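## Task

A small saucepan rests upright on the open, upward-facing hand. Using only the palm, fingers and thumb, rotate it so it is still upright but its handle points toward the hand's side away from the thumb. The saucepan fails the task if it touches any other part (wrist, wrist camera or its post included) or leaves the hand. The arm and wrist must not move and the palm must stay facing up throughout. Before declaring completion, everything must be at rest and no hand motor may be overloaded or near overload (a motor dead from the beginning is ignored). The hand is then flattened automatically, and the saucepan must not drop lower during that and must still be upright with the handle pointing away from the thumb.

## Robot and tools

Robot: a single six-joint UR-type arm (ur7e) ending in a right LEAP-style hand with sixteen servo hinges. Index, middle and ring fingers each have mcp, abd, pip and dip hinges; the thumb has cmc, axl, mcp and ipl. In these jobs only the hand should move: the arm stays exactly where it is.

Frames. Scene frame: origin on the table under the arm base, +z up, +y to the left when facing along +x. The hand point lies in front of the palm, at the spot where a thumb-index-middle pinch would meet. Hand axes: +z runs along straightened fingers toward the tips, +x crosses the palm away from the thumb (so "opposite the thumb" means the hand's +x side), +y points out of the palm face, which sits at y = -0.062 m. Straight fingers hinge at z = -0.017 m and reach 0.139 m beyond that. A rigid mast near the wrist on the palm side spans x +0.05 to +0.10, z -0.16 to -0.11, up to y = +0.06 m; the object must never touch it, the wrist or the camera.

execute_actions(actions, cameras). actions is a list of actions; each action is a table of up to 15 rows, one row per 1/30 s step, and a short table repeats its final row to fill 15 steps (0.5 s). A row is one list of 24 numbers, each in [-1, 1], in this order: dx, dy, dz, rx, ry, rz, then index_mcp, index_abd, index_pip, index_dip, thumb_cmc, thumb_axl, thumb_mcp, thumb_ipl, middle_mcp, middle_abd, middle_pip, middle_dip, ring_mcp, ring_abd, ring_pip, ring_dip, current_limit, speed. The first six are an offset, not a pose: displacement along scene axes plus a rotation vector about the Hand target position, all measured from the Hand target at the start of that action (every row counts from that same start); 1.0 equals 0.6 m or 180 degrees. A repeated nonzero offset keeps moving the arm further. Here keep all six at 0 in every row. The sixteen hand numbers are absolute goal angles, scaled linearly between each hinge's stops; brackets give degrees at +1 and at -1, then the value that is straight. Toward -1: finger _mcp curls the finger at the knuckle toward the palm (-18, +128; +0.75); _abd swings the finger sideways away from the thumb (-60, +60; +0.00); _pip bends the middle joint (-29, +108; +0.58); _dip bends the tip joint (-21, +117; +0.70). thumb_cmc brings the thumb from alongside the palm round in front of it (-20, +120; +0.71); thumb_axl rolls it about its length (-27, +140; +0.68); thumb_mcp (-69, +109; +0.23) and thumb_ipl (-77, +108; +0.17) bend it, toward +z when axl is straight, and in the cmc swing direction when axl is at -0.40. current_limit maps -1 to 0 mA and +1 to 550 mA (floor 11 mA), capping every motor, and also limits hinge speed; well below 0 a finger may not lift. speed sets the goal run rate to (speed + 1) / 2 of 5.9 rad/s. Initial values: current_limit +0.4, speed -0.6; both persist until rewritten. To hold the hand unchanged, resend the last sixteen numbers, current_limit and speed. An empty actions list just reports state. cameras: list of names; omitted, null or ["all"] gives all, [] none.

move(target, speed, blend, stop_force, zero, blocking, cameras): drives the hand point along a straight path toward one row or a list of up to 15 rows, offsets all from the same Hand target. speed in m/s, 0.002 to 0.5 (default 0.25); blend in m; stop_force in N, 3 to 40; zero true/false; blocking false not allowed with stop_force. Its result adds a move: line (done, off_target, moving, held, fault; limits=paced or held). It is meant for arm travel, so it has little use here; if used, keep the pose offsets at zero.

wait(seconds 0 to 10) lets time pass holding the last command. stop brakes a running move. zoom_image(camera: cam_high, cam_low or cam_wrist; region [x0, y0, x1, y1] in pixels, at most 504 by 504) enlarges part of the latest image. zero_wrist_force resets the wrist sensor zero. read_manual gives licence texts. finished_scene(scene) with the current scene's number is how you declare done; it cannot be reversed.

Results: end_effector_position (m) and end_effector_quat_wxyz in the scene frame, velocities, Hand target, joint positions and torques (a velocity list may read within noise), wrist force and torque in hand axes plus the peak since last shown. Hand entries follow the motor order above: hand_goal, hand_measured (same scale), hand_current_ma (positive pushes toward -1), hand_state per motor: moving, goal, blocked (resting off goal, still pressing) or overload. Images: cam_high and cam_low 672x504, cam_wrist 616x616 fisheye.

Cautions. A motor at 495 mA or more builds up a counter; at 5 s it shuts off for 10 s, releasing its finger. Before finishing, ease goals back toward hand_measured or lower current_limit so currents are modest. A motor reading overload from the start is dead for good and its finger sags. A HAND FAULT line cancels the remaining robot calls in that reply. Arm faults come from contact force near 150 N or joint load limits (wrist joints 26.6 N m). Do not tip the palm, fling or drop the object, or let it slide toward the wrist and mast; loose objects can occasionally get a small external nudge. While you compose a reply the robot keeps holding its last command.

Each tool is called after "Emit:" as name(argument=value, ...) on one line, values as JSON.

## Session

Emit:
execute_actions(actions=[])

Scene clock: 0.00 s.
end_effector_position=(+0.6023, +0.0665, +0.4849) hand_goal=(+0.754, +0.000, +0.576, +0.696, -0.104, +0.540, +0.162, +0.106, +0.754, +0.000, +0.576, +0.696, +0.754, +0.000, +0.576, +0.696) hand_measured=(+0.770, +0.000, +0.580, +0.696, -0.090, +0.544, +0.164, +0.108, +0.774, +0.000, +0.580, +0.696, +0.774, +0.000, +0.580, +0.696) hand_current_ma=(+85, +0, +14, +0, +73, +19, +13, +12, +101, +0, +19, +3, +102, +0, +22, +2) hand_state=(goal, goal, goal, goal, goal, goal, goal, goal, goal, goal, goal, goal, goal, goal, goal, goal) hand_current_limit=0.40 hand_speed=-0.60 end_effector_quat_wxyz=(+0.506, +0.455, +0.518, +0.518)
Joint positions: [-0.162 -1.196 2.206 -4.2 -1.328 -0.055]
Joint velocities: within noise
Joint torques (N m): no reading
Wrist force (N): no reading
Wrist torque (N m): no reading
Wrist force, peak (N): no reading
Hand target: +0.6023, +0.0665, +0.4849; +0.506, +0.455, +0.518, +0.518

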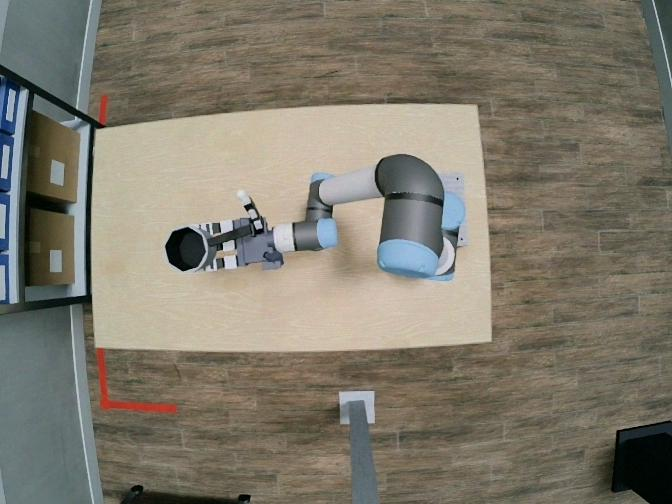

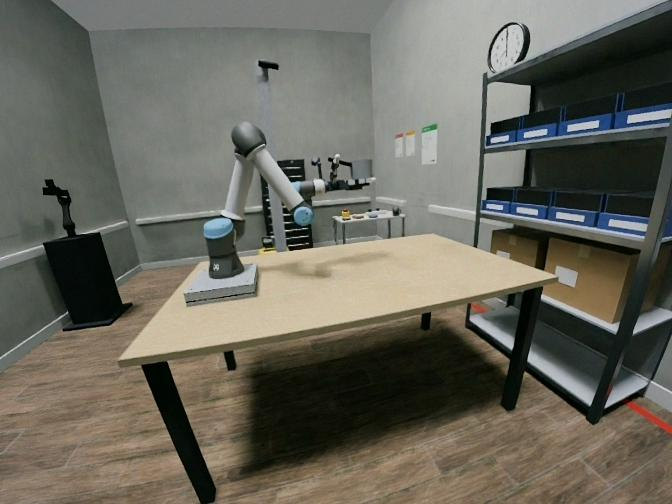

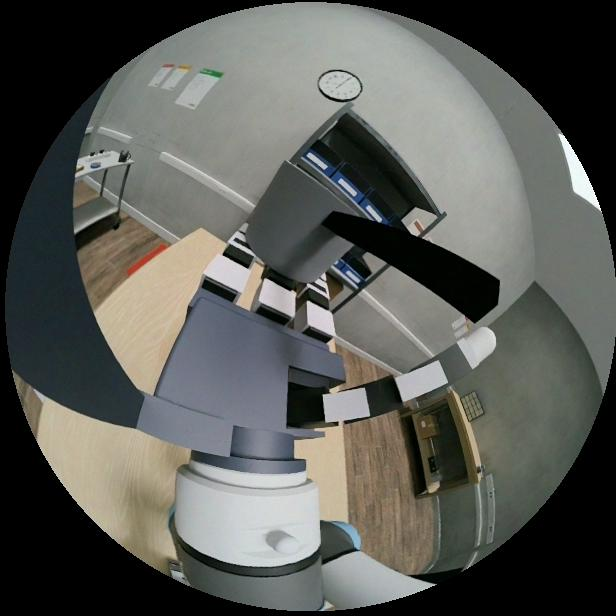

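Emit:
zoom_image(camera="cam_high", region=[140, 170, 300, 300])

Emit:
zoom_image(camera="cam_wrist", region=[130, 130, 530, 450])

Emit:
zoom_image(camera="cam_low", region=[290, 140, 390, 210])

Scaled by 3.150 from the camera's 672x504 image, which has a finer 960x720 frame.

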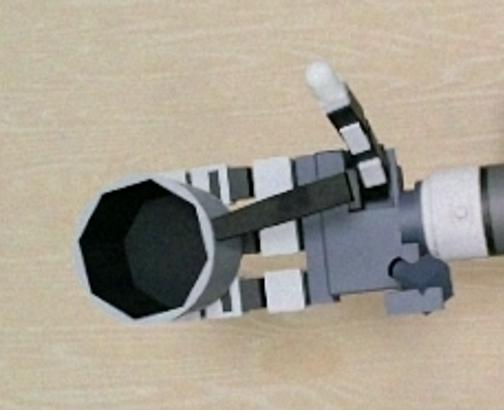

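Scaled by 1.260 from the camera's 616x616 image, which has a finer 880x880 frame.

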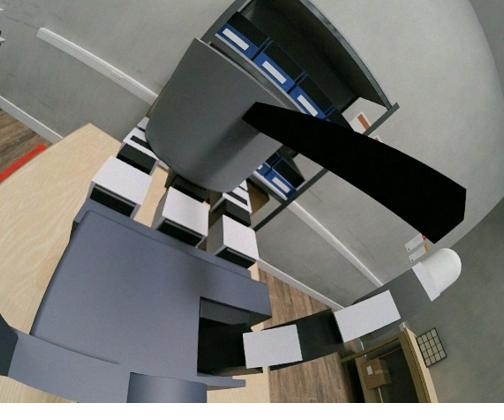

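Scaled by 5.040 from the camera's 672x504 image, which has a finer 960x720 frame.

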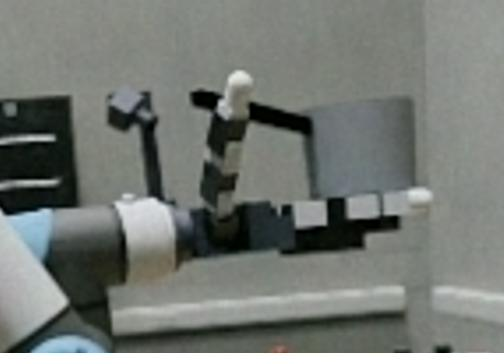

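Emit:
execute_actions(actions=[[[0,0,0,0,0,0,0.754,0,0.576,0.696,-0.104,0.6,-0.17,0.06,0.754,0,0.576,0.696,0.754,0,0.576,0.696,0.4,-0.85]],[[0,0,0,0,0,0,0.754,0,0.576,0.696,-0.104,0.6,-0.17,0.06,0.754,0,0.576,0.696,0.754,0,0.576,0.696,0.4,-0.85]]])

Emit:
zoom_image(camera="cam_wrist", region=[130, 130, 530, 450])

Emit:
zoom_image(camera="cam_high", region=[150, 180, 290, 290])

Emit:
zoom_image(camera="cam_low", region=[300, 145, 390, 205])

Scene clock: 92.13 s.
end_effector_position=(+0.6023, +0.0665, +0.4849) hand_goal=(+0.754, +0.000, +0.576, +0.696, -0.104, +0.600, -0.170, +0.060, +0.754, +0.000, +0.576, +0.696, +0.754, +0.000, +0.576, +0.696) hand_measured=(+0.770, +0.000, +0.580, +0.696, -0.090, +0.600, -0.170, +0.062, +0.774, +0.000, +0.580, +0.696, +0.774, +0.000, +0.580, +0.696) hand_current_ma=(+85, +0, +14, +0, +67, -2, -3, +7, +101, +0, +19, +3, +102, +0, +22, +2) hand_state=(goal, goal, goal, goal, goal, goal, goal, goal, goal, goal, goal, goal, blocked, goal, goal, goal) hand_current_limit=0.40 hand_speed=-0.85 end_effector_quat_wxyz=(+0.506, +0.455, +0.518, +0.518)
Joint positions: [-0.162 -1.196 2.206 -4.2 -1.328 -0.055]
Joint velocities: within noise
Joint torques (N m): [13.63 -22.07 -9.62 -3.77 -2.11 -2.29]
Wrist force (N): [0.0 0.1 0.0]
Wrist torque (N m): [0.03 0.00 -0.01]
Wrist force, peak (N): [0.3 -0.1 0.3]
Hand target: +0.6023, +0.0665, +0.4849; +0.506, +0.455, +0.518, +0.518
Off the commanded pose: 0.000 m, 0 deg.
Step readings (end_effector_position):
0: (+0.6023, +0.0665, +0.4849)
1: (+0.6023, +0.0665, +0.4849)
2: (+0.6023, +0.0665, +0.4849)
4: (+0.6023, +0.0665, +0.4849)
8: (+0.6023, +0.0665, +0.4849)
15: (+0.6023, +0.0665, +0.4849)
16: (+0.6023, +0.0665, +0.4849)
17: (+0.6023, +0.0665, +0.4849)
19: (+0.6023, +0.0665, +0.4849)
23: (+0.6023, +0.0665, +0.4849)
30: (+0.6023, +0.0665, +0.4849)

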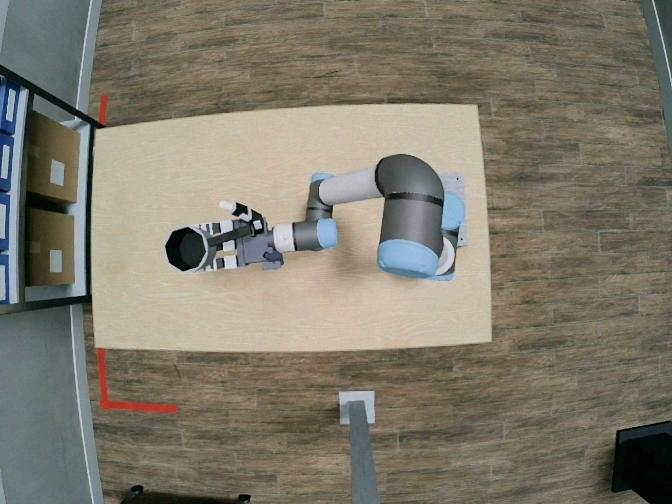

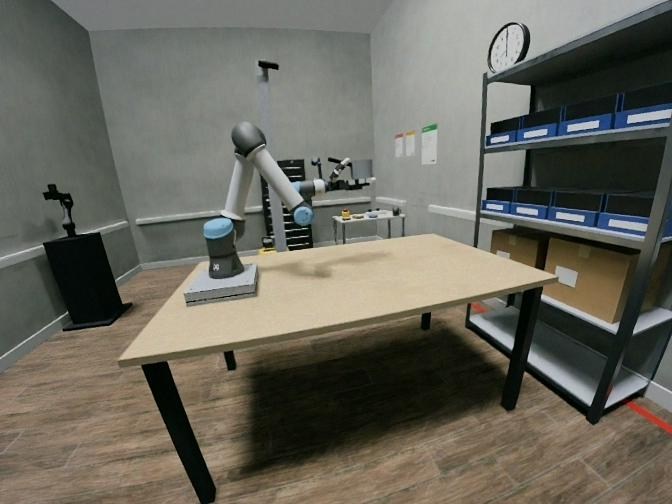

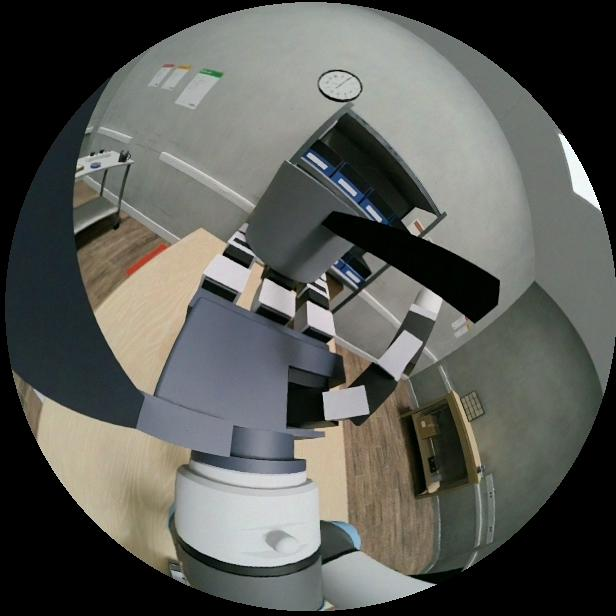

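Scaled by 1.260 from the camera's 616x616 image, which has a finer 880x880 frame.

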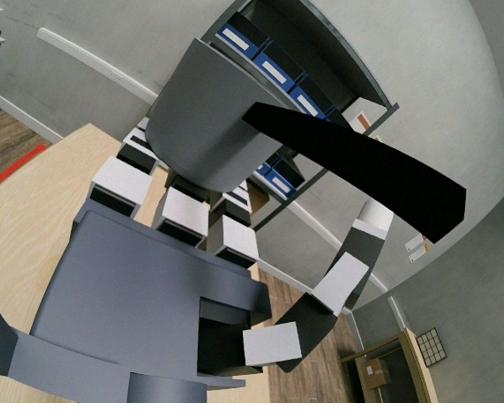

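Scaled by 3.600 from the camera's 672x504 image, which has a finer 960x720 frame.

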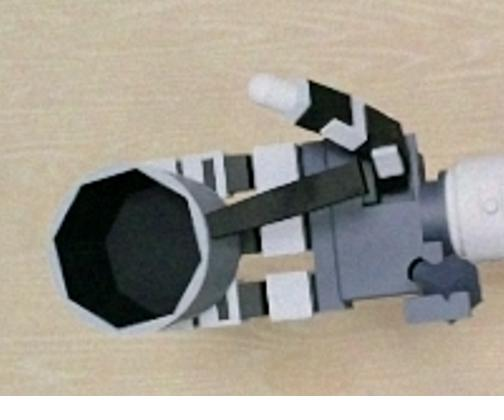

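Scaled by 5.600 from the camera's 672x504 image, which has a finer 960x720 frame.

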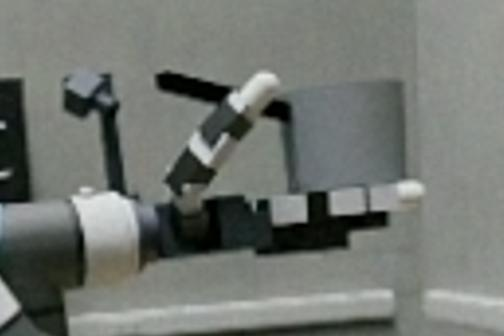

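Emit:
execute_actions(actions=[[[0,0,0,0,0,0,0.754,0,0.576,0.696,-0.35,0.6,-0.17,0.06,0.754,0,0.576,0.696,0.754,0,0.576,0.696,0.4,-0.9]],[[0,0,0,0,0,0,0.754,0,0.576,0.696,-0.35,0.6,-0.17,0.06,0.754,0,0.576,0.696,0.754,0,0.576,0.696,0.4,-0.9]]], cameras=["cam_high","cam_wrist"])

Emit:
zoom_image(camera="cam_high", region=[150, 180, 290, 290])

Scene clock: 132.60 s.
end_effector_position=(+0.6023, +0.0665, +0.4849) hand_goal=(+0.754, +0.000, +0.576, +0.696, -0.350, +0.600, -0.170, +0.060, +0.754, +0.000, +0.576, +0.696, +0.754, +0.000, +0.576, +0.696) hand_measured=(+0.770, +0.000, +0.580, +0.696, -0.342, +0.600, -0.172, +0.060, +0.774, +0.000, +0.580, +0.696, +0.774, +0.000, +0.580, +0.696) hand_current_ma=(+85, +0, +14, +0, +36, -1, -6, +6, +101, +0, +19, +3, +102, +0, +22, +2) hand_state=(goal, goal, goal, goal, goal, goal, goal, goal, goal, goal, goal, goal, blocked, goal, goal, goal) hand_current_limit=0.40 hand_speed=-0.90 end_effector_quat_wxyz=(+0.506, +0.455, +0.518, +0.518)
Joint positions: [-0.162 -1.196 2.206 -4.2 -1.328 -0.055]
Joint velocities: within noise
Joint torques (N m): [13.69 -22.28 -11.13 -3.01 -2.23 -1.9]
Wrist force (N): [0.0 -0.1 0.2]
Wrist torque (N m): [-0.01 0.00 -0.03]
Wrist force, peak (N): [-0.1 0.0 0.5]
Hand target: +0.6023, +0.0665, +0.4849; +0.506, +0.455, +0.518, +0.518
Off the commanded pose: 0.000 m, 0 deg.
Step readings (end_effector_position):
0: (+0.6023, +0.0665, +0.4849)
1: (+0.6023, +0.0665, +0.4849)
2: (+0.6023, +0.0665, +0.4849)
4: (+0.6023, +0.0665, +0.4849)
8: (+0.6023, +0.0665, +0.4849)
15: (+0.6023, +0.0665, +0.4849)
16: (+0.6023, +0.0665, +0.4849)
17: (+0.6023, +0.0665, +0.4849)
19: (+0.6023, +0.0665, +0.4849)
23: (+0.6023, +0.0665, +0.4849)
30: (+0.6023, +0.0665, +0.4849)
Images, in order (width x height): cam_high 672x504, cam_wrist 616x616.

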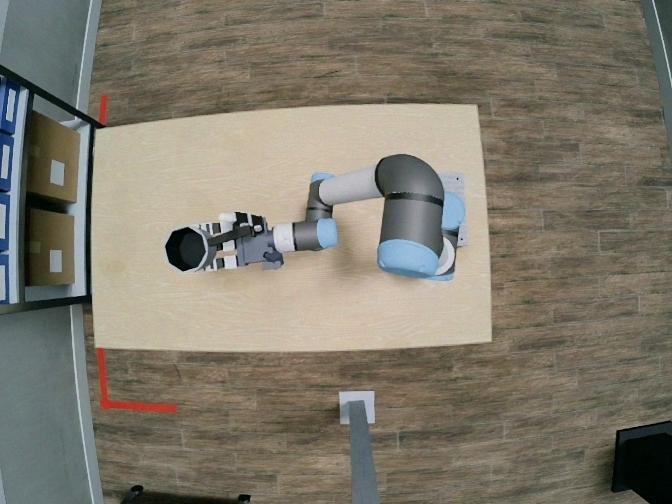

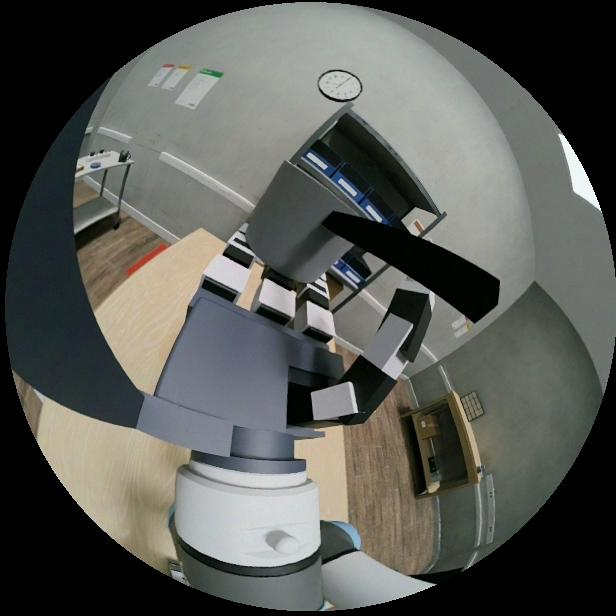

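Scaled by 3.600 from the camera's 672x504 image, which has a finer 960x720 frame.

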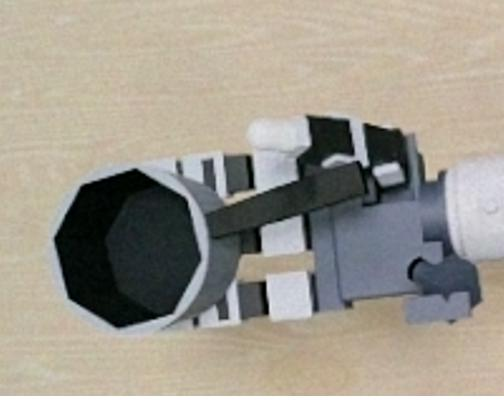

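Emit:
execute_actions(actions=[[[0,0,0,0,0,0,0.754,0,0.576,0.696,-0.55,0.6,-0.17,0.06,0.754,0,0.576,0.696,0.754,0,0.576,0.696,0.3,-0.95]],[[0,0,0,0,0,0,0.754,0,0.576,0.696,-0.55,0.6,-0.17,0.06,0.754,0,0.576,0.696,0.754,0,0.576,0.696,0.3,-0.95]],[[0,0,0,0,0,0,0.754,0,0.576,0.696,-0.55,0.6,-0.17,0.06,0.754,0,0.576,0.696,0.754,0,0.576,0.696,0.3,-0.95]]], cameras=["cam_high","cam_wrist"])

Emit:
zoom_image(camera="cam_high", region=[150, 180, 290, 290])

Scene clock: 138.67 s.
end_effector_position=(+0.6023, +0.0665, +0.4849) hand_goal=(+0.754, +0.000, +0.576, +0.696, -0.550, +0.600, -0.170, +0.060, +0.754, +0.000, +0.576, +0.696, +0.754, +0.000, +0.576, +0.696) hand_measured=(+0.770, +0.000, +0.580, +0.696, -0.540, +0.600, -0.172, +0.060, +0.776, +0.000, +0.580, +0.696, +0.776, +0.000, +0.582, +0.696) hand_current_ma=(+85, +0, +14, +0, +48, -1, -7, +6, +109, +0, +22, +3, +116, +0, +28, +2) hand_state=(goal, goal, goal, goal, goal, goal, goal, goal, blocked, goal, goal, goal, blocked, goal, goal, goal) hand_current_limit=0.30 hand_speed=-0.95 end_effector_quat_wxyz=(+0.506, +0.455, +0.518, +0.518)
Joint positions: [-0.162 -1.196 2.206 -4.2 -1.328 -0.055]
Joint velocities: within noise
Joint torques (N m): [13.72 -22.51 -9.31 -2.72 -2.14 -2.08]
Wrist force (N): [-0.3 0.1 0.1]
Wrist torque (N m): [0.03 0.03 -0.06]
Wrist force, peak (N): [0.1 -0.1 0.4]
Hand target: +0.6023, +0.0665, +0.4849; +0.506, +0.455, +0.518, +0.518
Off the commanded pose: 0.000 m, 0 deg.
Step readings (end_effector_position):
0: (+0.6023, +0.0665, +0.4849)
1: (+0.6023, +0.0665, +0.4849)
2: (+0.6023, +0.0665, +0.4849)
4: (+0.6023, +0.0665, +0.4849)
8: (+0.6023, +0.0665, +0.4849)
15: (+0.6023, +0.0665, +0.4849)
16: (+0.6023, +0.0665, +0.4849)
17: (+0.6023, +0.0665, +0.4849)
19: (+0.6023, +0.0665, +0.4849)
23: (+0.6023, +0.0665, +0.4849)
30: (+0.6023, +0.0665, +0.4849)
31: (+0.6023, +0.0665, +0.4849)
32: (+0.6023, +0.0665, +0.4849)
34: (+0.6023, +0.0665, +0.4849)
38: (+0.6023, +0.0665, +0.4849)
45: (+0.6023, +0.0665, +0.4849)
Images, in order (width x height): cam_high 672x504, cam_wrist 616x616.

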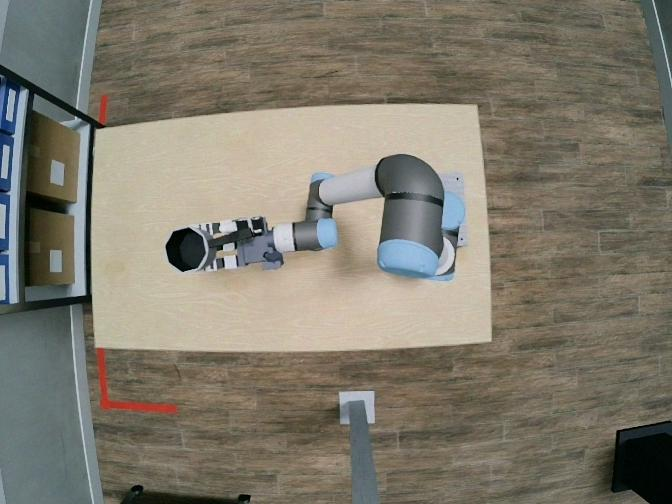

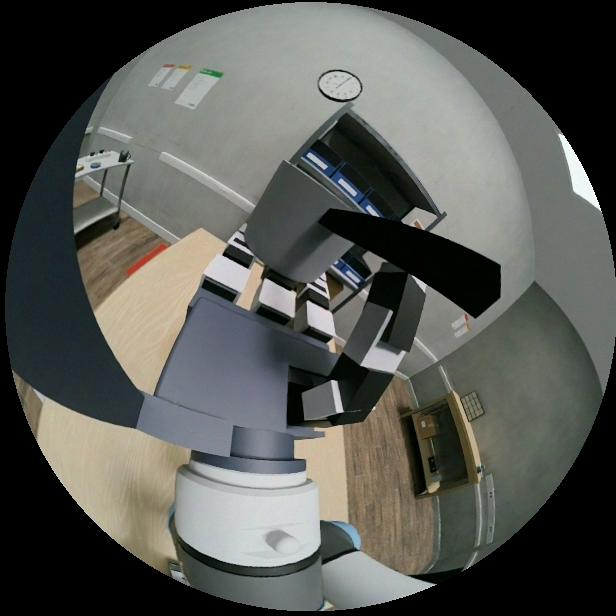

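Scaled by 3.600 from the camera's 672x504 image, which has a finer 960x720 frame.

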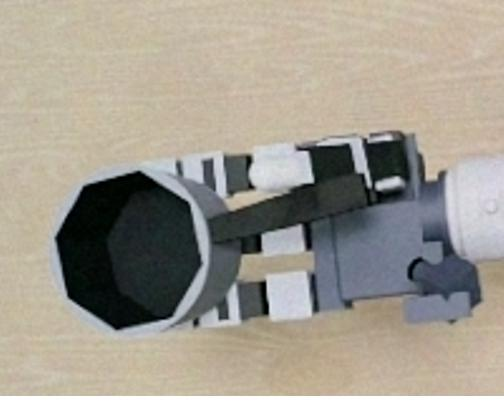

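Emit:
execute_actions(actions=[[[0,0,0,0,0,0,0.754,0,0.576,0.696,-0.65,0.6,-0.17,0.06,0.754,0,0.576,0.696,0.754,0,0.576,0.696,0.3,-0.95]],[[0,0,0,0,0,0,0.754,0,0.576,0.696,-0.65,0.6,-0.17,0.06,0.754,0,0.576,0.696,0.754,0,0.576,0.696,0.3,-0.95]]], cameras=["cam_high","cam_wrist","cam_low"])

Emit:
zoom_image(camera="cam_high", region=[150, 180, 290, 290])

Emit:
zoom_image(camera="cam_low", region=[300, 145, 390, 205])

Scene clock: 146.27 s.
end_effector_position=(+0.6023, +0.0665, +0.4849) hand_goal=(+0.754, +0.000, +0.576, +0.696, -0.650, +0.600, -0.170, +0.060, +0.754, +0.000, +0.576, +0.696, +0.754, +0.000, +0.576, +0.696) hand_measured=(+0.770, +0.000, +0.580, +0.696, -0.638, +0.600, -0.172, +0.060, +0.776, +0.000, +0.582, +0.696, +0.778, +0.000, +0.582, +0.696) hand_current_ma=(+85, +0, +14, +0, +56, +1, -9, +6, +113, +0, +27, +3, +124, +0, +29, +3) hand_state=(goal, goal, goal, goal, goal, goal, goal, goal, blocked, goal, goal, goal, blocked, goal, goal, goal) hand_current_limit=0.30 hand_speed=-0.95 end_effector_quat_wxyz=(+0.506, +0.455, +0.518, +0.518)
Joint positions: [-0.162 -1.196 2.206 -4.2 -1.328 -0.055]
Joint velocities: within noise
Joint torques (N m): [13.4 -22.1 -11.08 -3.07 -2.21 -1.89]
Wrist force (N): [-0.1 -0.1 0.2]
Wrist torque (N m): [-0.01 0.01 -0.06]
Wrist force, peak (N): [-0.2 0.0 0.4]
Hand target: +0.6023, +0.0665, +0.4849; +0.506, +0.455, +0.518, +0.518
Off the commanded pose: 0.000 m, 0 deg.
Step readings (end_effector_position):
0: (+0.6023, +0.0665, +0.4849)
1: (+0.6023, +0.0665, +0.4849)
2: (+0.6023, +0.0665, +0.4849)
4: (+0.6023, +0.0665, +0.4849)
8: (+0.6023, +0.0665, +0.4849)
15: (+0.6023, +0.0665, +0.4849)
16: (+0.6023, +0.0665, +0.4849)
17: (+0.6023, +0.0665, +0.4849)
19: (+0.6023, +0.0665, +0.4849)
23: (+0.6023, +0.0665, +0.4849)
30: (+0.6023, +0.0665, +0.4849)

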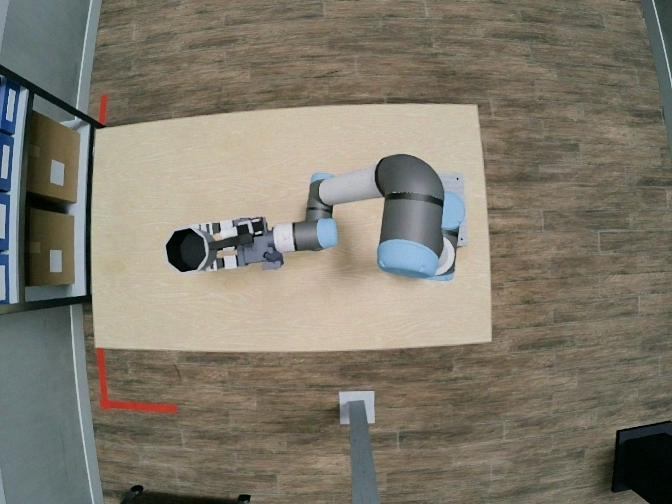

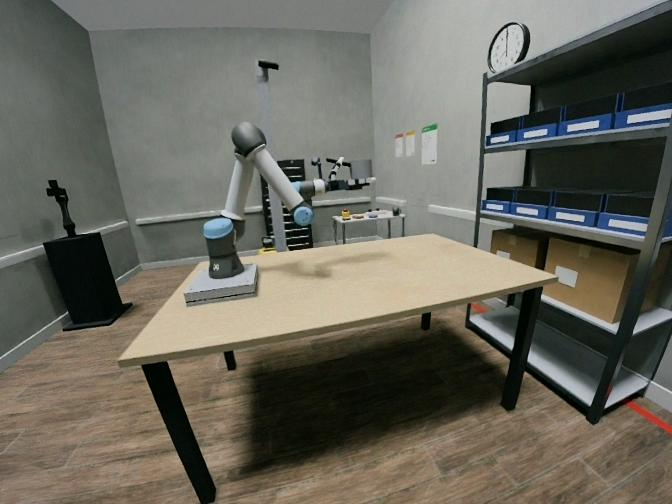

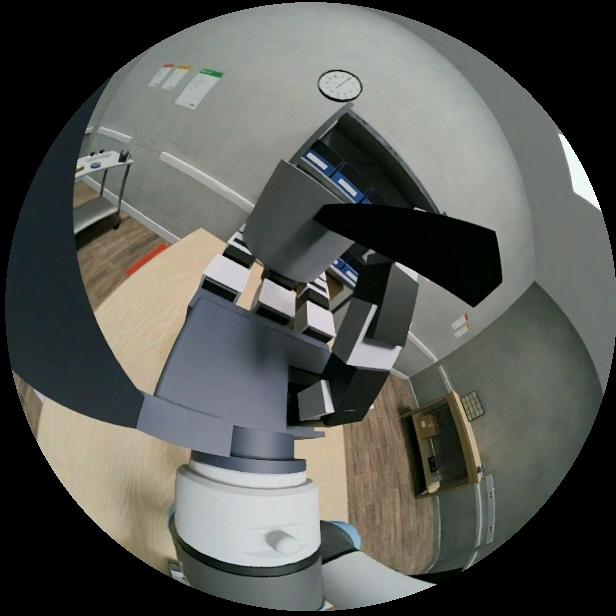

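Scaled by 3.600 from the camera's 672x504 image, which has a finer 960x720 frame.

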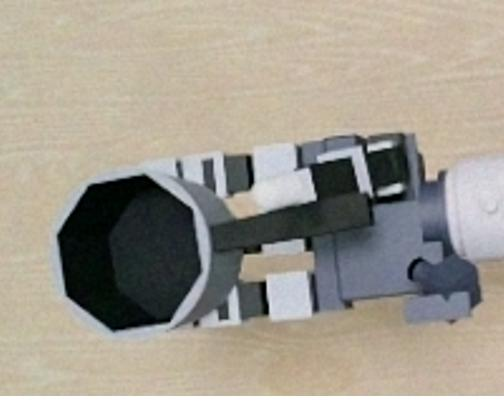

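Scaled by 5.600 from the camera's 672x504 image, which has a finer 960x720 frame.

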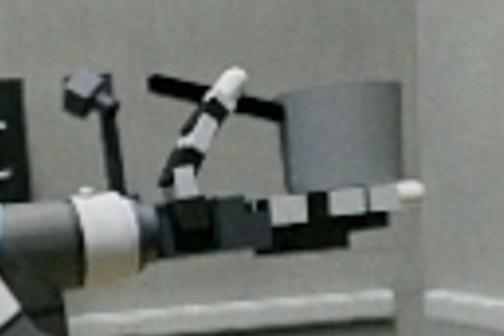

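Emit:
execute_actions(actions=[[[0,0,0,0,0,0,0.754,0,0.576,0.696,-0.8,0.6,-0.17,0.06,0.754,0,0.576,0.696,0.754,0,0.576,0.696,0.3,-0.95]],[[0,0,0,0,0,0,0.754,0,0.576,0.696,-0.8,0.6,-0.17,0.06,0.754,0,0.576,0.696,0.754,0,0.576,0.696,0.3,-0.95]],[[0,0,0,0,0,0,0.754,0,0.576,0.696,-0.8,0.6,-0.17,0.06,0.754,0,0.576,0.696,0.754,0,0.576,0.696,0.3,-0.95]]], cameras=["cam_high","cam_wrist"])

Emit:
zoom_image(camera="cam_high", region=[150, 180, 290, 290])

Scene clock: 155.37 s.
end_effector_position=(+0.6023, +0.0665, +0.4849) hand_goal=(+0.754, +0.000, +0.576, +0.696, -0.800, +0.600, -0.170, +0.060, +0.754, +0.000, +0.576, +0.696, +0.754, +0.000, +0.576, +0.696) hand_measured=(+0.770, +0.000, +0.580, +0.696, -0.788, +0.600, -0.172, +0.060, +0.776, +0.000, +0.582, +0.696, +0.780, +0.000, +0.582, +0.696) hand_current_ma=(+85, +0, +14, +0, +54, +2, -9, +6, +113, +0, +27, +3, +129, +0, +29, +3) hand_state=(goal, goal, goal, goal, goal, goal, goal, goal, blocked, goal, goal, goal, blocked, goal, goal, goal) hand_current_limit=0.30 hand_speed=-0.95 end_effector_quat_wxyz=(+0.506, +0.455, +0.518, +0.518)
Joint positions: [-0.162 -1.196 2.206 -4.2 -1.328 -0.055]
Joint velocities: within noise
Joint torques (N m): [13.47 -22.23 -9.83 -2.45 -2.25 -2.01]
Wrist force (N): [0.0 -0.1 0.1]
Wrist torque (N m): [-0.01 0.00 -0.08]
Wrist force, peak (N): [-0.1 0.2 0.4]
Hand target: +0.6023, +0.0665, +0.4849; +0.506, +0.455, +0.518, +0.518
Off the commanded pose: 0.000 m, 0 deg.
Step readings (end_effector_position):
0: (+0.6023, +0.0665, +0.4849)
1: (+0.6023, +0.0665, +0.4849)
2: (+0.6023, +0.0665, +0.4849)
4: (+0.6023, +0.0665, +0.4849)
8: (+0.6023, +0.0665, +0.4849)
15: (+0.6023, +0.0665, +0.4849)
16: (+0.6023, +0.0665, +0.4849)
17: (+0.6023, +0.0665, +0.4849)
19: (+0.6023, +0.0665, +0.4849)
23: (+0.6023, +0.0665, +0.4849)
30: (+0.6023, +0.0665, +0.4849)
31: (+0.6023, +0.0665, +0.4849)
32: (+0.6023, +0.0665, +0.4849)
34: (+0.6023, +0.0665, +0.4849)
38: (+0.6023, +0.0665, +0.4849)
45: (+0.6023, +0.0665, +0.4849)
Images, in order (width x height): cam_high 672x504, cam_wrist 616x616.

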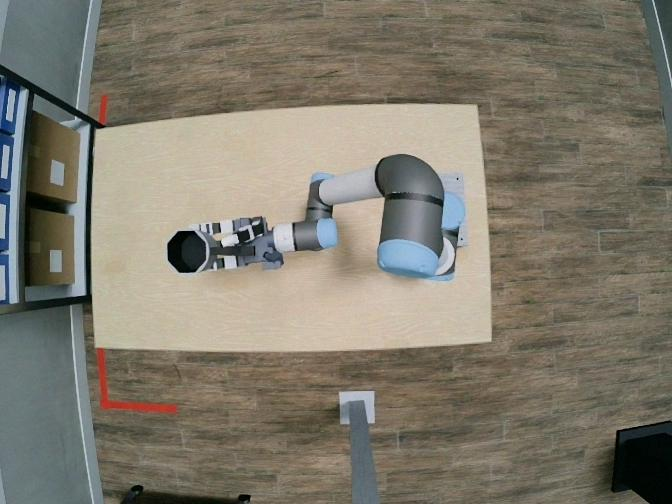

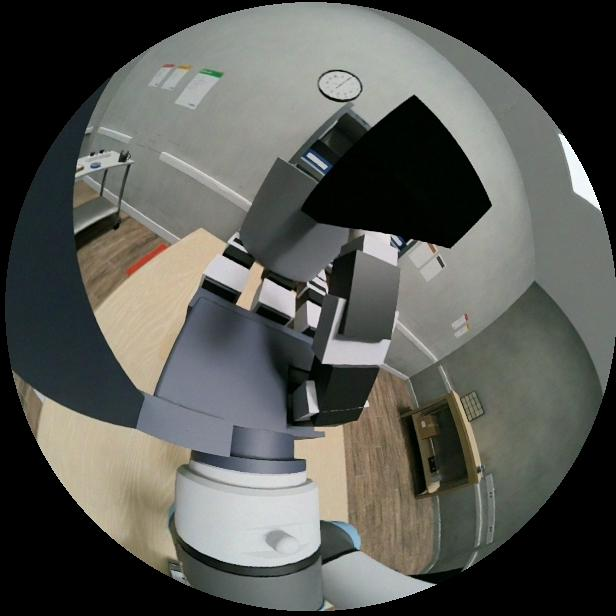

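Scaled by 3.600 from the camera's 672x504 image, which has a finer 960x720 frame.

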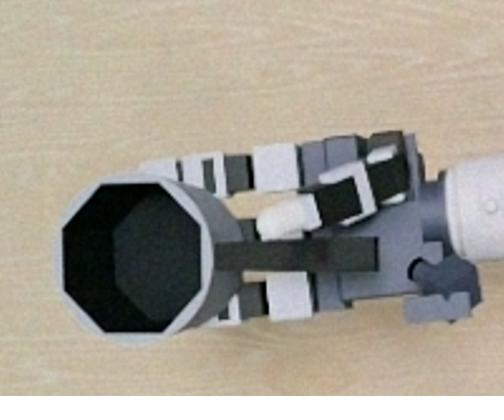

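Emit:
execute_actions(actions=[[[0,0,0,0,0,0,0.754,0,0.576,0.696,-0.9,0.6,-0.24,0.06,0.754,0,0.576,0.696,0.754,0,0.576,0.696,0.3,-0.95]],[[0,0,0,0,0,0,0.754,0,0.576,0.696,-0.9,0.6,-0.24,0.06,0.754,0,0.576,0.696,0.754,0,0.576,0.696,0.3,-0.95]]], cameras=["cam_high","cam_wrist","cam_low"])

Emit:
zoom_image(camera="cam_high", region=[150, 180, 290, 290])

Emit:
zoom_image(camera="cam_low", region=[300, 145, 390, 205])

Scene clock: 184.07 s.
end_effector_position=(+0.6023, +0.0665, +0.4849) hand_goal=(+0.754, +0.000, +0.576, +0.696, -0.900, +0.600, -0.240, +0.060, +0.754, +0.000, +0.576, +0.696, +0.754, +0.000, +0.576, +0.696) hand_measured=(+0.770, +0.000, +0.580, +0.696, -0.892, +0.600, -0.240, +0.060, +0.776, +0.000, +0.582, +0.696, +0.780, +0.000, +0.582, +0.696) hand_current_ma=(+85, +0, +14, +0, +35, +3, +1, +6, +113, +0, +30, +3, +135, +0, +29, +3) hand_state=(goal, goal, goal, goal, goal, goal, goal, goal, blocked, goal, goal, goal, blocked, goal, goal, goal) hand_current_limit=0.30 hand_speed=-0.95 end_effector_quat_wxyz=(+0.506, +0.455, +0.518, +0.518)
Joint positions: [-0.162 -1.196 2.206 -4.2 -1.328 -0.055]
Joint velocities: within noise
Joint torques (N m): [13.38 -23.88 -10.95 -2.2 -2.26 -2.04]
Wrist force (N): [0.0 0.0 0.0]
Wrist torque (N m): [0.02 0.00 -0.09]
Wrist force, peak (N): [-0.4 0.0 0.2]
Hand target: +0.6023, +0.0665, +0.4849; +0.506, +0.455, +0.518, +0.518
Off the commanded pose: 0.000 m, 0 deg.
Step readings (end_effector_position):
0: (+0.6023, +0.0665, +0.4849)
1: (+0.6023, +0.0665, +0.4849)
2: (+0.6023, +0.0665, +0.4849)
4: (+0.6023, +0.0665, +0.4849)
8: (+0.6023, +0.0665, +0.4849)
15: (+0.6023, +0.0665, +0.4849)
16: (+0.6023, +0.0665, +0.4849)
17: (+0.6023, +0.0665, +0.4849)
19: (+0.6023, +0.0665, +0.4849)
23: (+0.6023, +0.0665, +0.4849)
30: (+0.6023, +0.0665, +0.4849)

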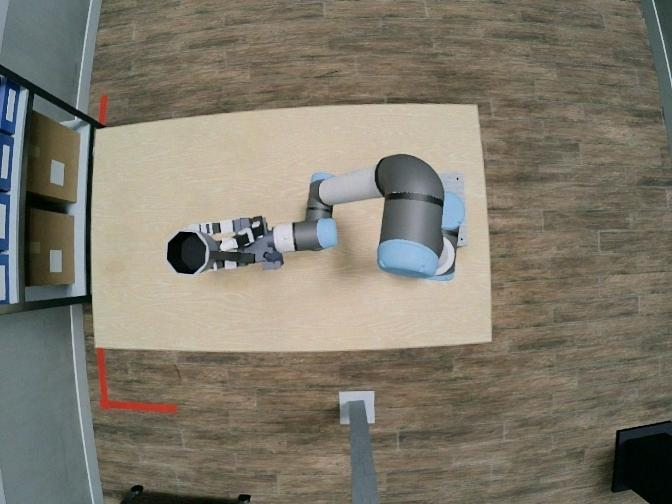

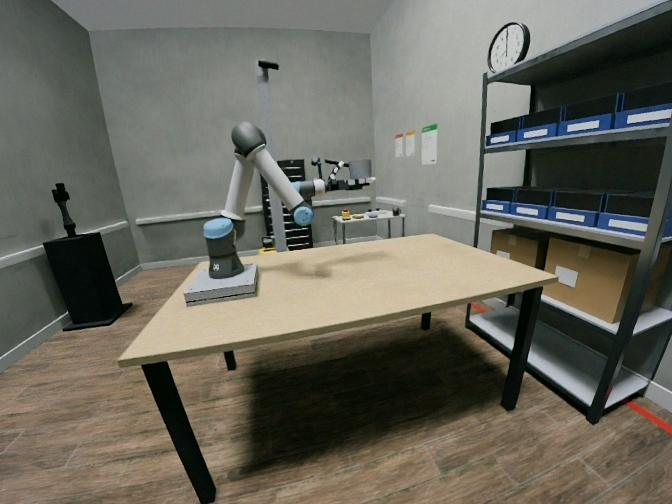

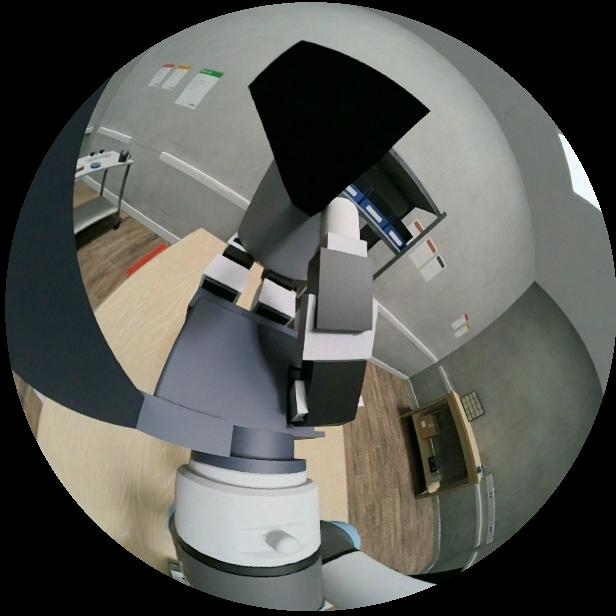

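Scaled by 3.600 from the camera's 672x504 image, which has a finer 960x720 frame.

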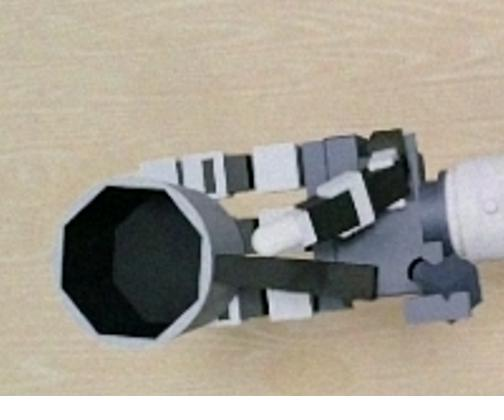

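Scaled by 5.600 from the camera's 672x504 image, which has a finer 960x720 frame.

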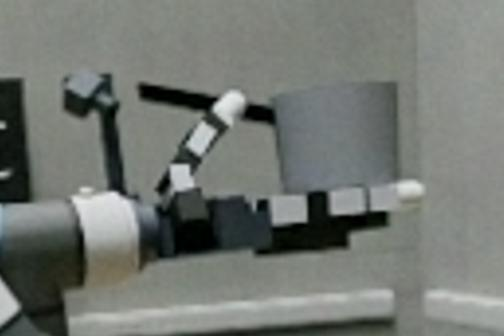

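Emit:
execute_actions(actions=[[[0,0,0,0,0,0,0.754,0,0.576,0.696,-1,0.6,-0.22,0.06,0.754,0,0.576,0.696,0.754,0,0.576,0.696,0.3,-0.95]],[[0,0,0,0,0,0,0.754,0,0.576,0.696,-1,0.6,-0.22,0.06,0.754,0,0.576,0.696,0.754,0,0.576,0.696,0.3,-0.95]]], cameras=["cam_high","cam_wrist","cam_low"])

Emit:
zoom_image(camera="cam_high", region=[150, 180, 290, 290])

Emit:
zoom_image(camera="cam_low", region=[300, 145, 390, 205])

Scene clock: 232.90 s.
end_effector_position=(+0.6023, +0.0665, +0.4849) hand_goal=(+0.754, +0.000, +0.576, +0.696, -1.000, +0.600, -0.220, +0.060, +0.754, +0.000, +0.576, +0.696, +0.754, +0.000, +0.576, +0.696) hand_measured=(+0.770, +0.000, +0.580, +0.696, -0.996, +0.600, -0.228, +0.060, +0.776, +0.000, +0.582, +0.696, +0.780, +0.000, +0.582, +0.696) hand_current_ma=(+85, +0, +14, +0, +21, +3, -45, +3, +113, +0, +30, +3, +138, +0, +29, +3) hand_state=(goal, goal, goal, goal, goal, goal, goal, goal, blocked, goal, goal, goal, blocked, goal, goal, goal) hand_current_limit=0.30 hand_speed=-0.95 end_effector_quat_wxyz=(+0.506, +0.455, +0.518, +0.518)
Joint positions: [-0.162 -1.196 2.206 -4.2 -1.328 -0.055]
Joint velocities: within noise
Joint torques (N m): [12.22 -24.01 -9.4 -1.75 -1.87 -1.71]
Wrist force (N): [-0.2 0.0 0.2]
Wrist torque (N m): [0.00 0.02 -0.12]
Wrist force, peak (N): [-0.1 0.0 0.5]
Hand target: +0.6023, +0.0665, +0.4849; +0.506, +0.455, +0.518, +0.518
Off the commanded pose: 0.000 m, 0 deg.
Step readings (end_effector_position):
0: (+0.6023, +0.0665, +0.4849)
1: (+0.6023, +0.0665, +0.4849)
2: (+0.6023, +0.0665, +0.4849)
4: (+0.6023, +0.0665, +0.4849)
8: (+0.6023, +0.0665, +0.4849)
15: (+0.6023, +0.0665, +0.4849)
16: (+0.6023, +0.0665, +0.4849)
17: (+0.6023, +0.0665, +0.4849)
19: (+0.6023, +0.0665, +0.4849)
23: (+0.6023, +0.0665, +0.4849)
30: (+0.6023, +0.0665, +0.4849)

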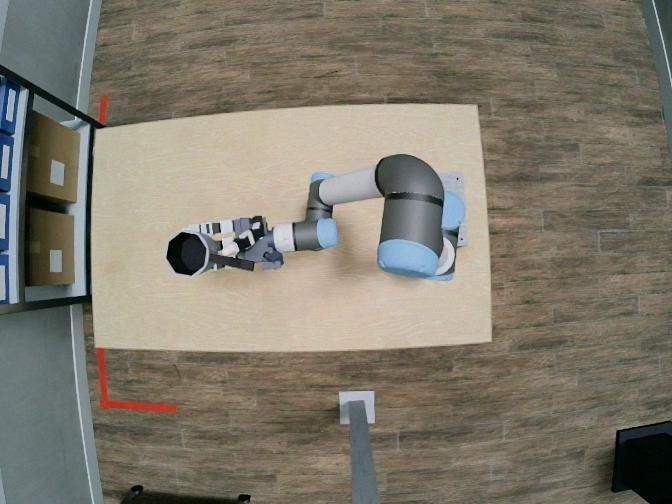

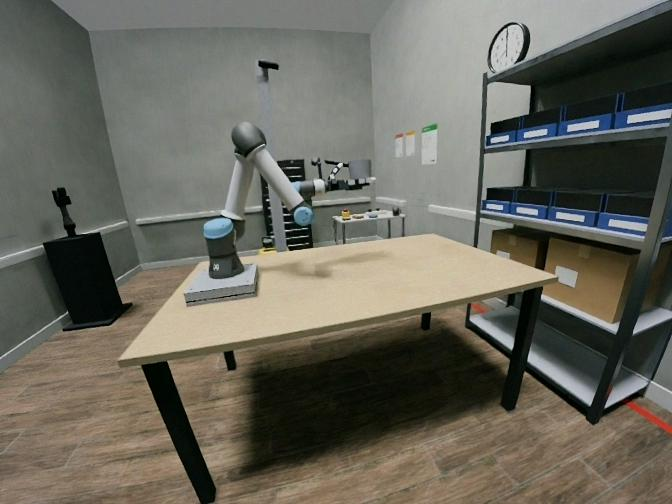

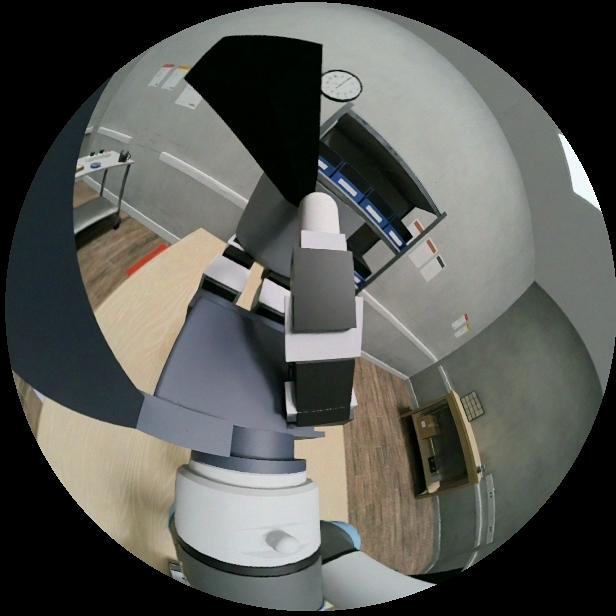

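Scaled by 3.600 from the camera's 672x504 image, which has a finer 960x720 frame.

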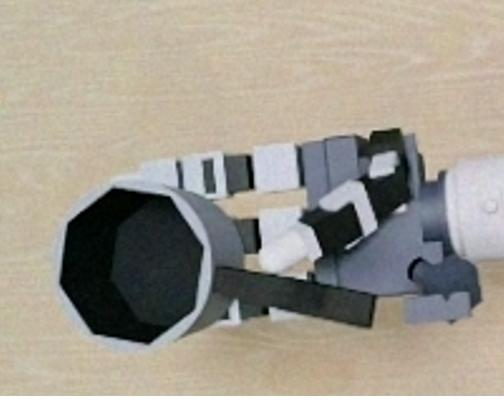

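Scaled by 5.600 from the camera's 672x504 image, which has a finer 960x720 frame.

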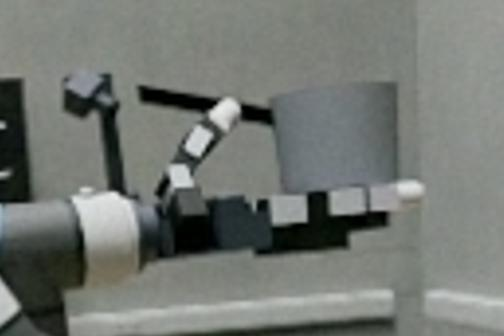

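Emit:
execute_actions(actions=[[[0,0,0,0,0,0,0.754,0,0.576,0.696,-1,0.5,-0.18,0.12,0.754,0,0.576,0.696,0.754,0,0.576,0.696,0.3,-0.95]],[[0,0,0,0,0,0,0.754,0,0.576,0.696,-1,0.4,-0.17,0.17,0.754,0,0.576,0.696,0.754,0,0.576,0.696,0.3,-0.95]],[[0,0,0,0,0,0,0.754,0,0.576,0.696,-1,0.4,-0.17,0.17,0.754,0,0.576,0.696,0.754,0,0.576,0.696,0.3,-0.95]]], cameras=["cam_high","cam_wrist","cam_low"])

Emit:
zoom_image(camera="cam_high", region=[150, 180, 290, 290])

Emit:
zoom_image(camera="cam_low", region=[300, 145, 390, 205])

Scene clock: 274.73 s.
end_effector_position=(+0.6023, +0.0665, +0.4849) hand_goal=(+0.754, +0.000, +0.576, +0.696, -1.000, +0.400, -0.170, +0.170, +0.754, +0.000, +0.576, +0.696, +0.754, +0.000, +0.576, +0.696) hand_measured=(+0.770, +0.000, +0.580, +0.696, -1.000, +0.402, -0.180, +0.166, +0.776, +0.000, +0.584, +0.696, +0.782, +0.000, +0.582, +0.696) hand_current_ma=(+85, +0, +14, +0, +1, +14, -56, -25, +113, +0, +33, +3, +142, +0, +29, +3) hand_state=(goal, goal, goal, goal, goal, goal, goal, goal, blocked, goal, goal, goal, blocked, goal, goal, goal) hand_current_limit=0.30 hand_speed=-0.95 end_effector_quat_wxyz=(+0.506, +0.455, +0.518, +0.518)
Joint positions: [-0.162 -1.196 2.206 -4.2 -1.328 -0.055]
Joint velocities: within noise
Joint torques (N m): [9.52 -26.23 -10.79 -0.89 -1.68 -1.55]
Wrist force (N): [0.1 0.0 -0.1]
Wrist torque (N m): [0.02 -0.01 -0.12]
Wrist force, peak (N): [-0.2 0.3 0.3]
Hand target: +0.6023, +0.0665, +0.4849; +0.506, +0.455, +0.518, +0.518
Off the commanded pose: 0.000 m, 0 deg.
Step readings (end_effector_position):
0: (+0.6023, +0.0665, +0.4849)
1: (+0.6023, +0.0665, +0.4849)
2: (+0.6023, +0.0665, +0.4849)
4: (+0.6023, +0.0665, +0.4849)
8: (+0.6023, +0.0665, +0.4849)
15: (+0.6023, +0.0665, +0.4849)
16: (+0.6023, +0.0665, +0.4849)
17: (+0.6023, +0.0665, +0.4849)
19: (+0.6023, +0.0665, +0.4849)
23: (+0.6023, +0.0665, +0.4849)
30: (+0.6023, +0.0665, +0.4849)
31: (+0.6023, +0.0665, +0.4849)
32: (+0.6023, +0.0665, +0.4849)
34: (+0.6023, +0.0665, +0.4849)
38: (+0.6023, +0.0665, +0.4849)
45: (+0.6023, +0.0665, +0.4849)

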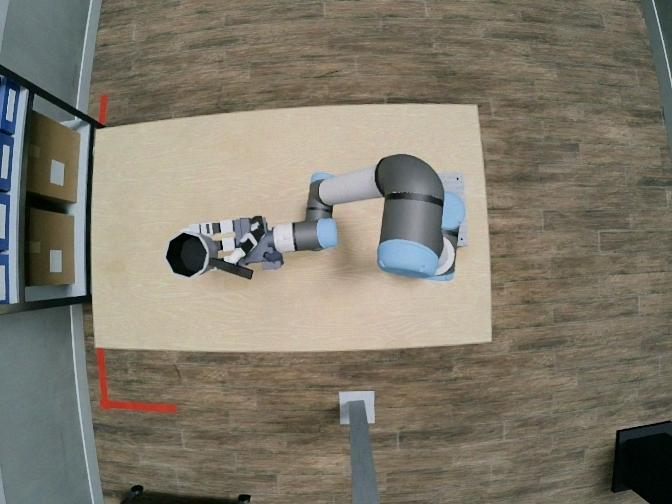

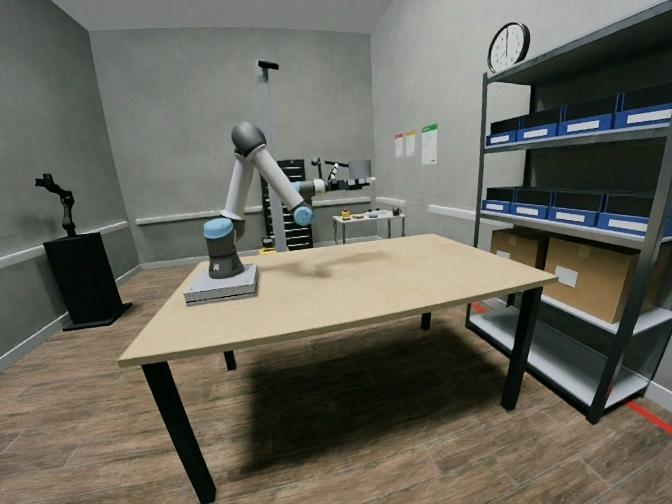

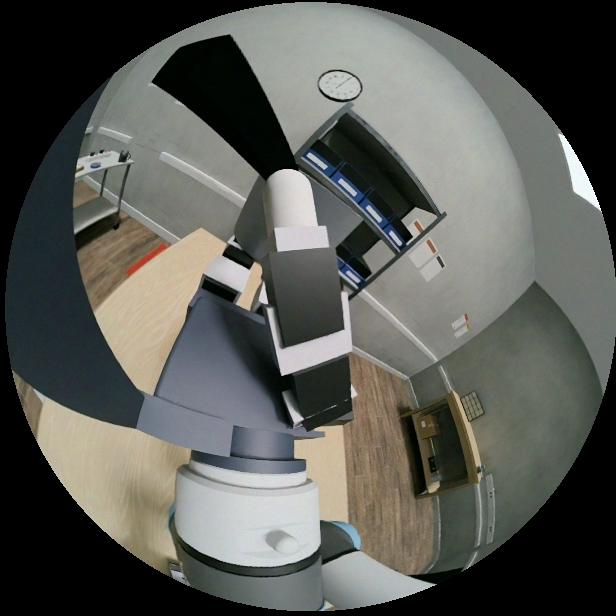

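Scaled by 3.600 from the camera's 672x504 image, which has a finer 960x720 frame.

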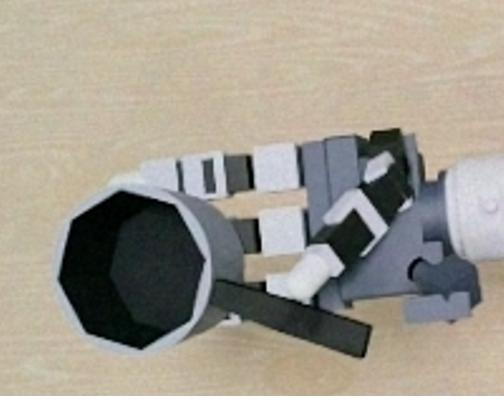

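Scaled by 5.600 from the camera's 672x504 image, which has a finer 960x720 frame.

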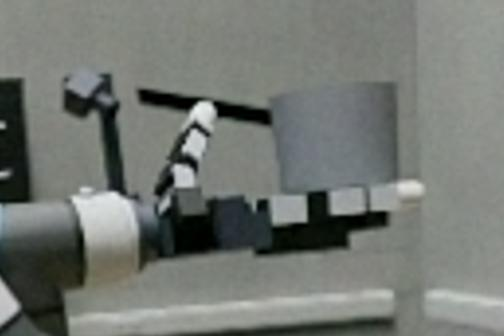

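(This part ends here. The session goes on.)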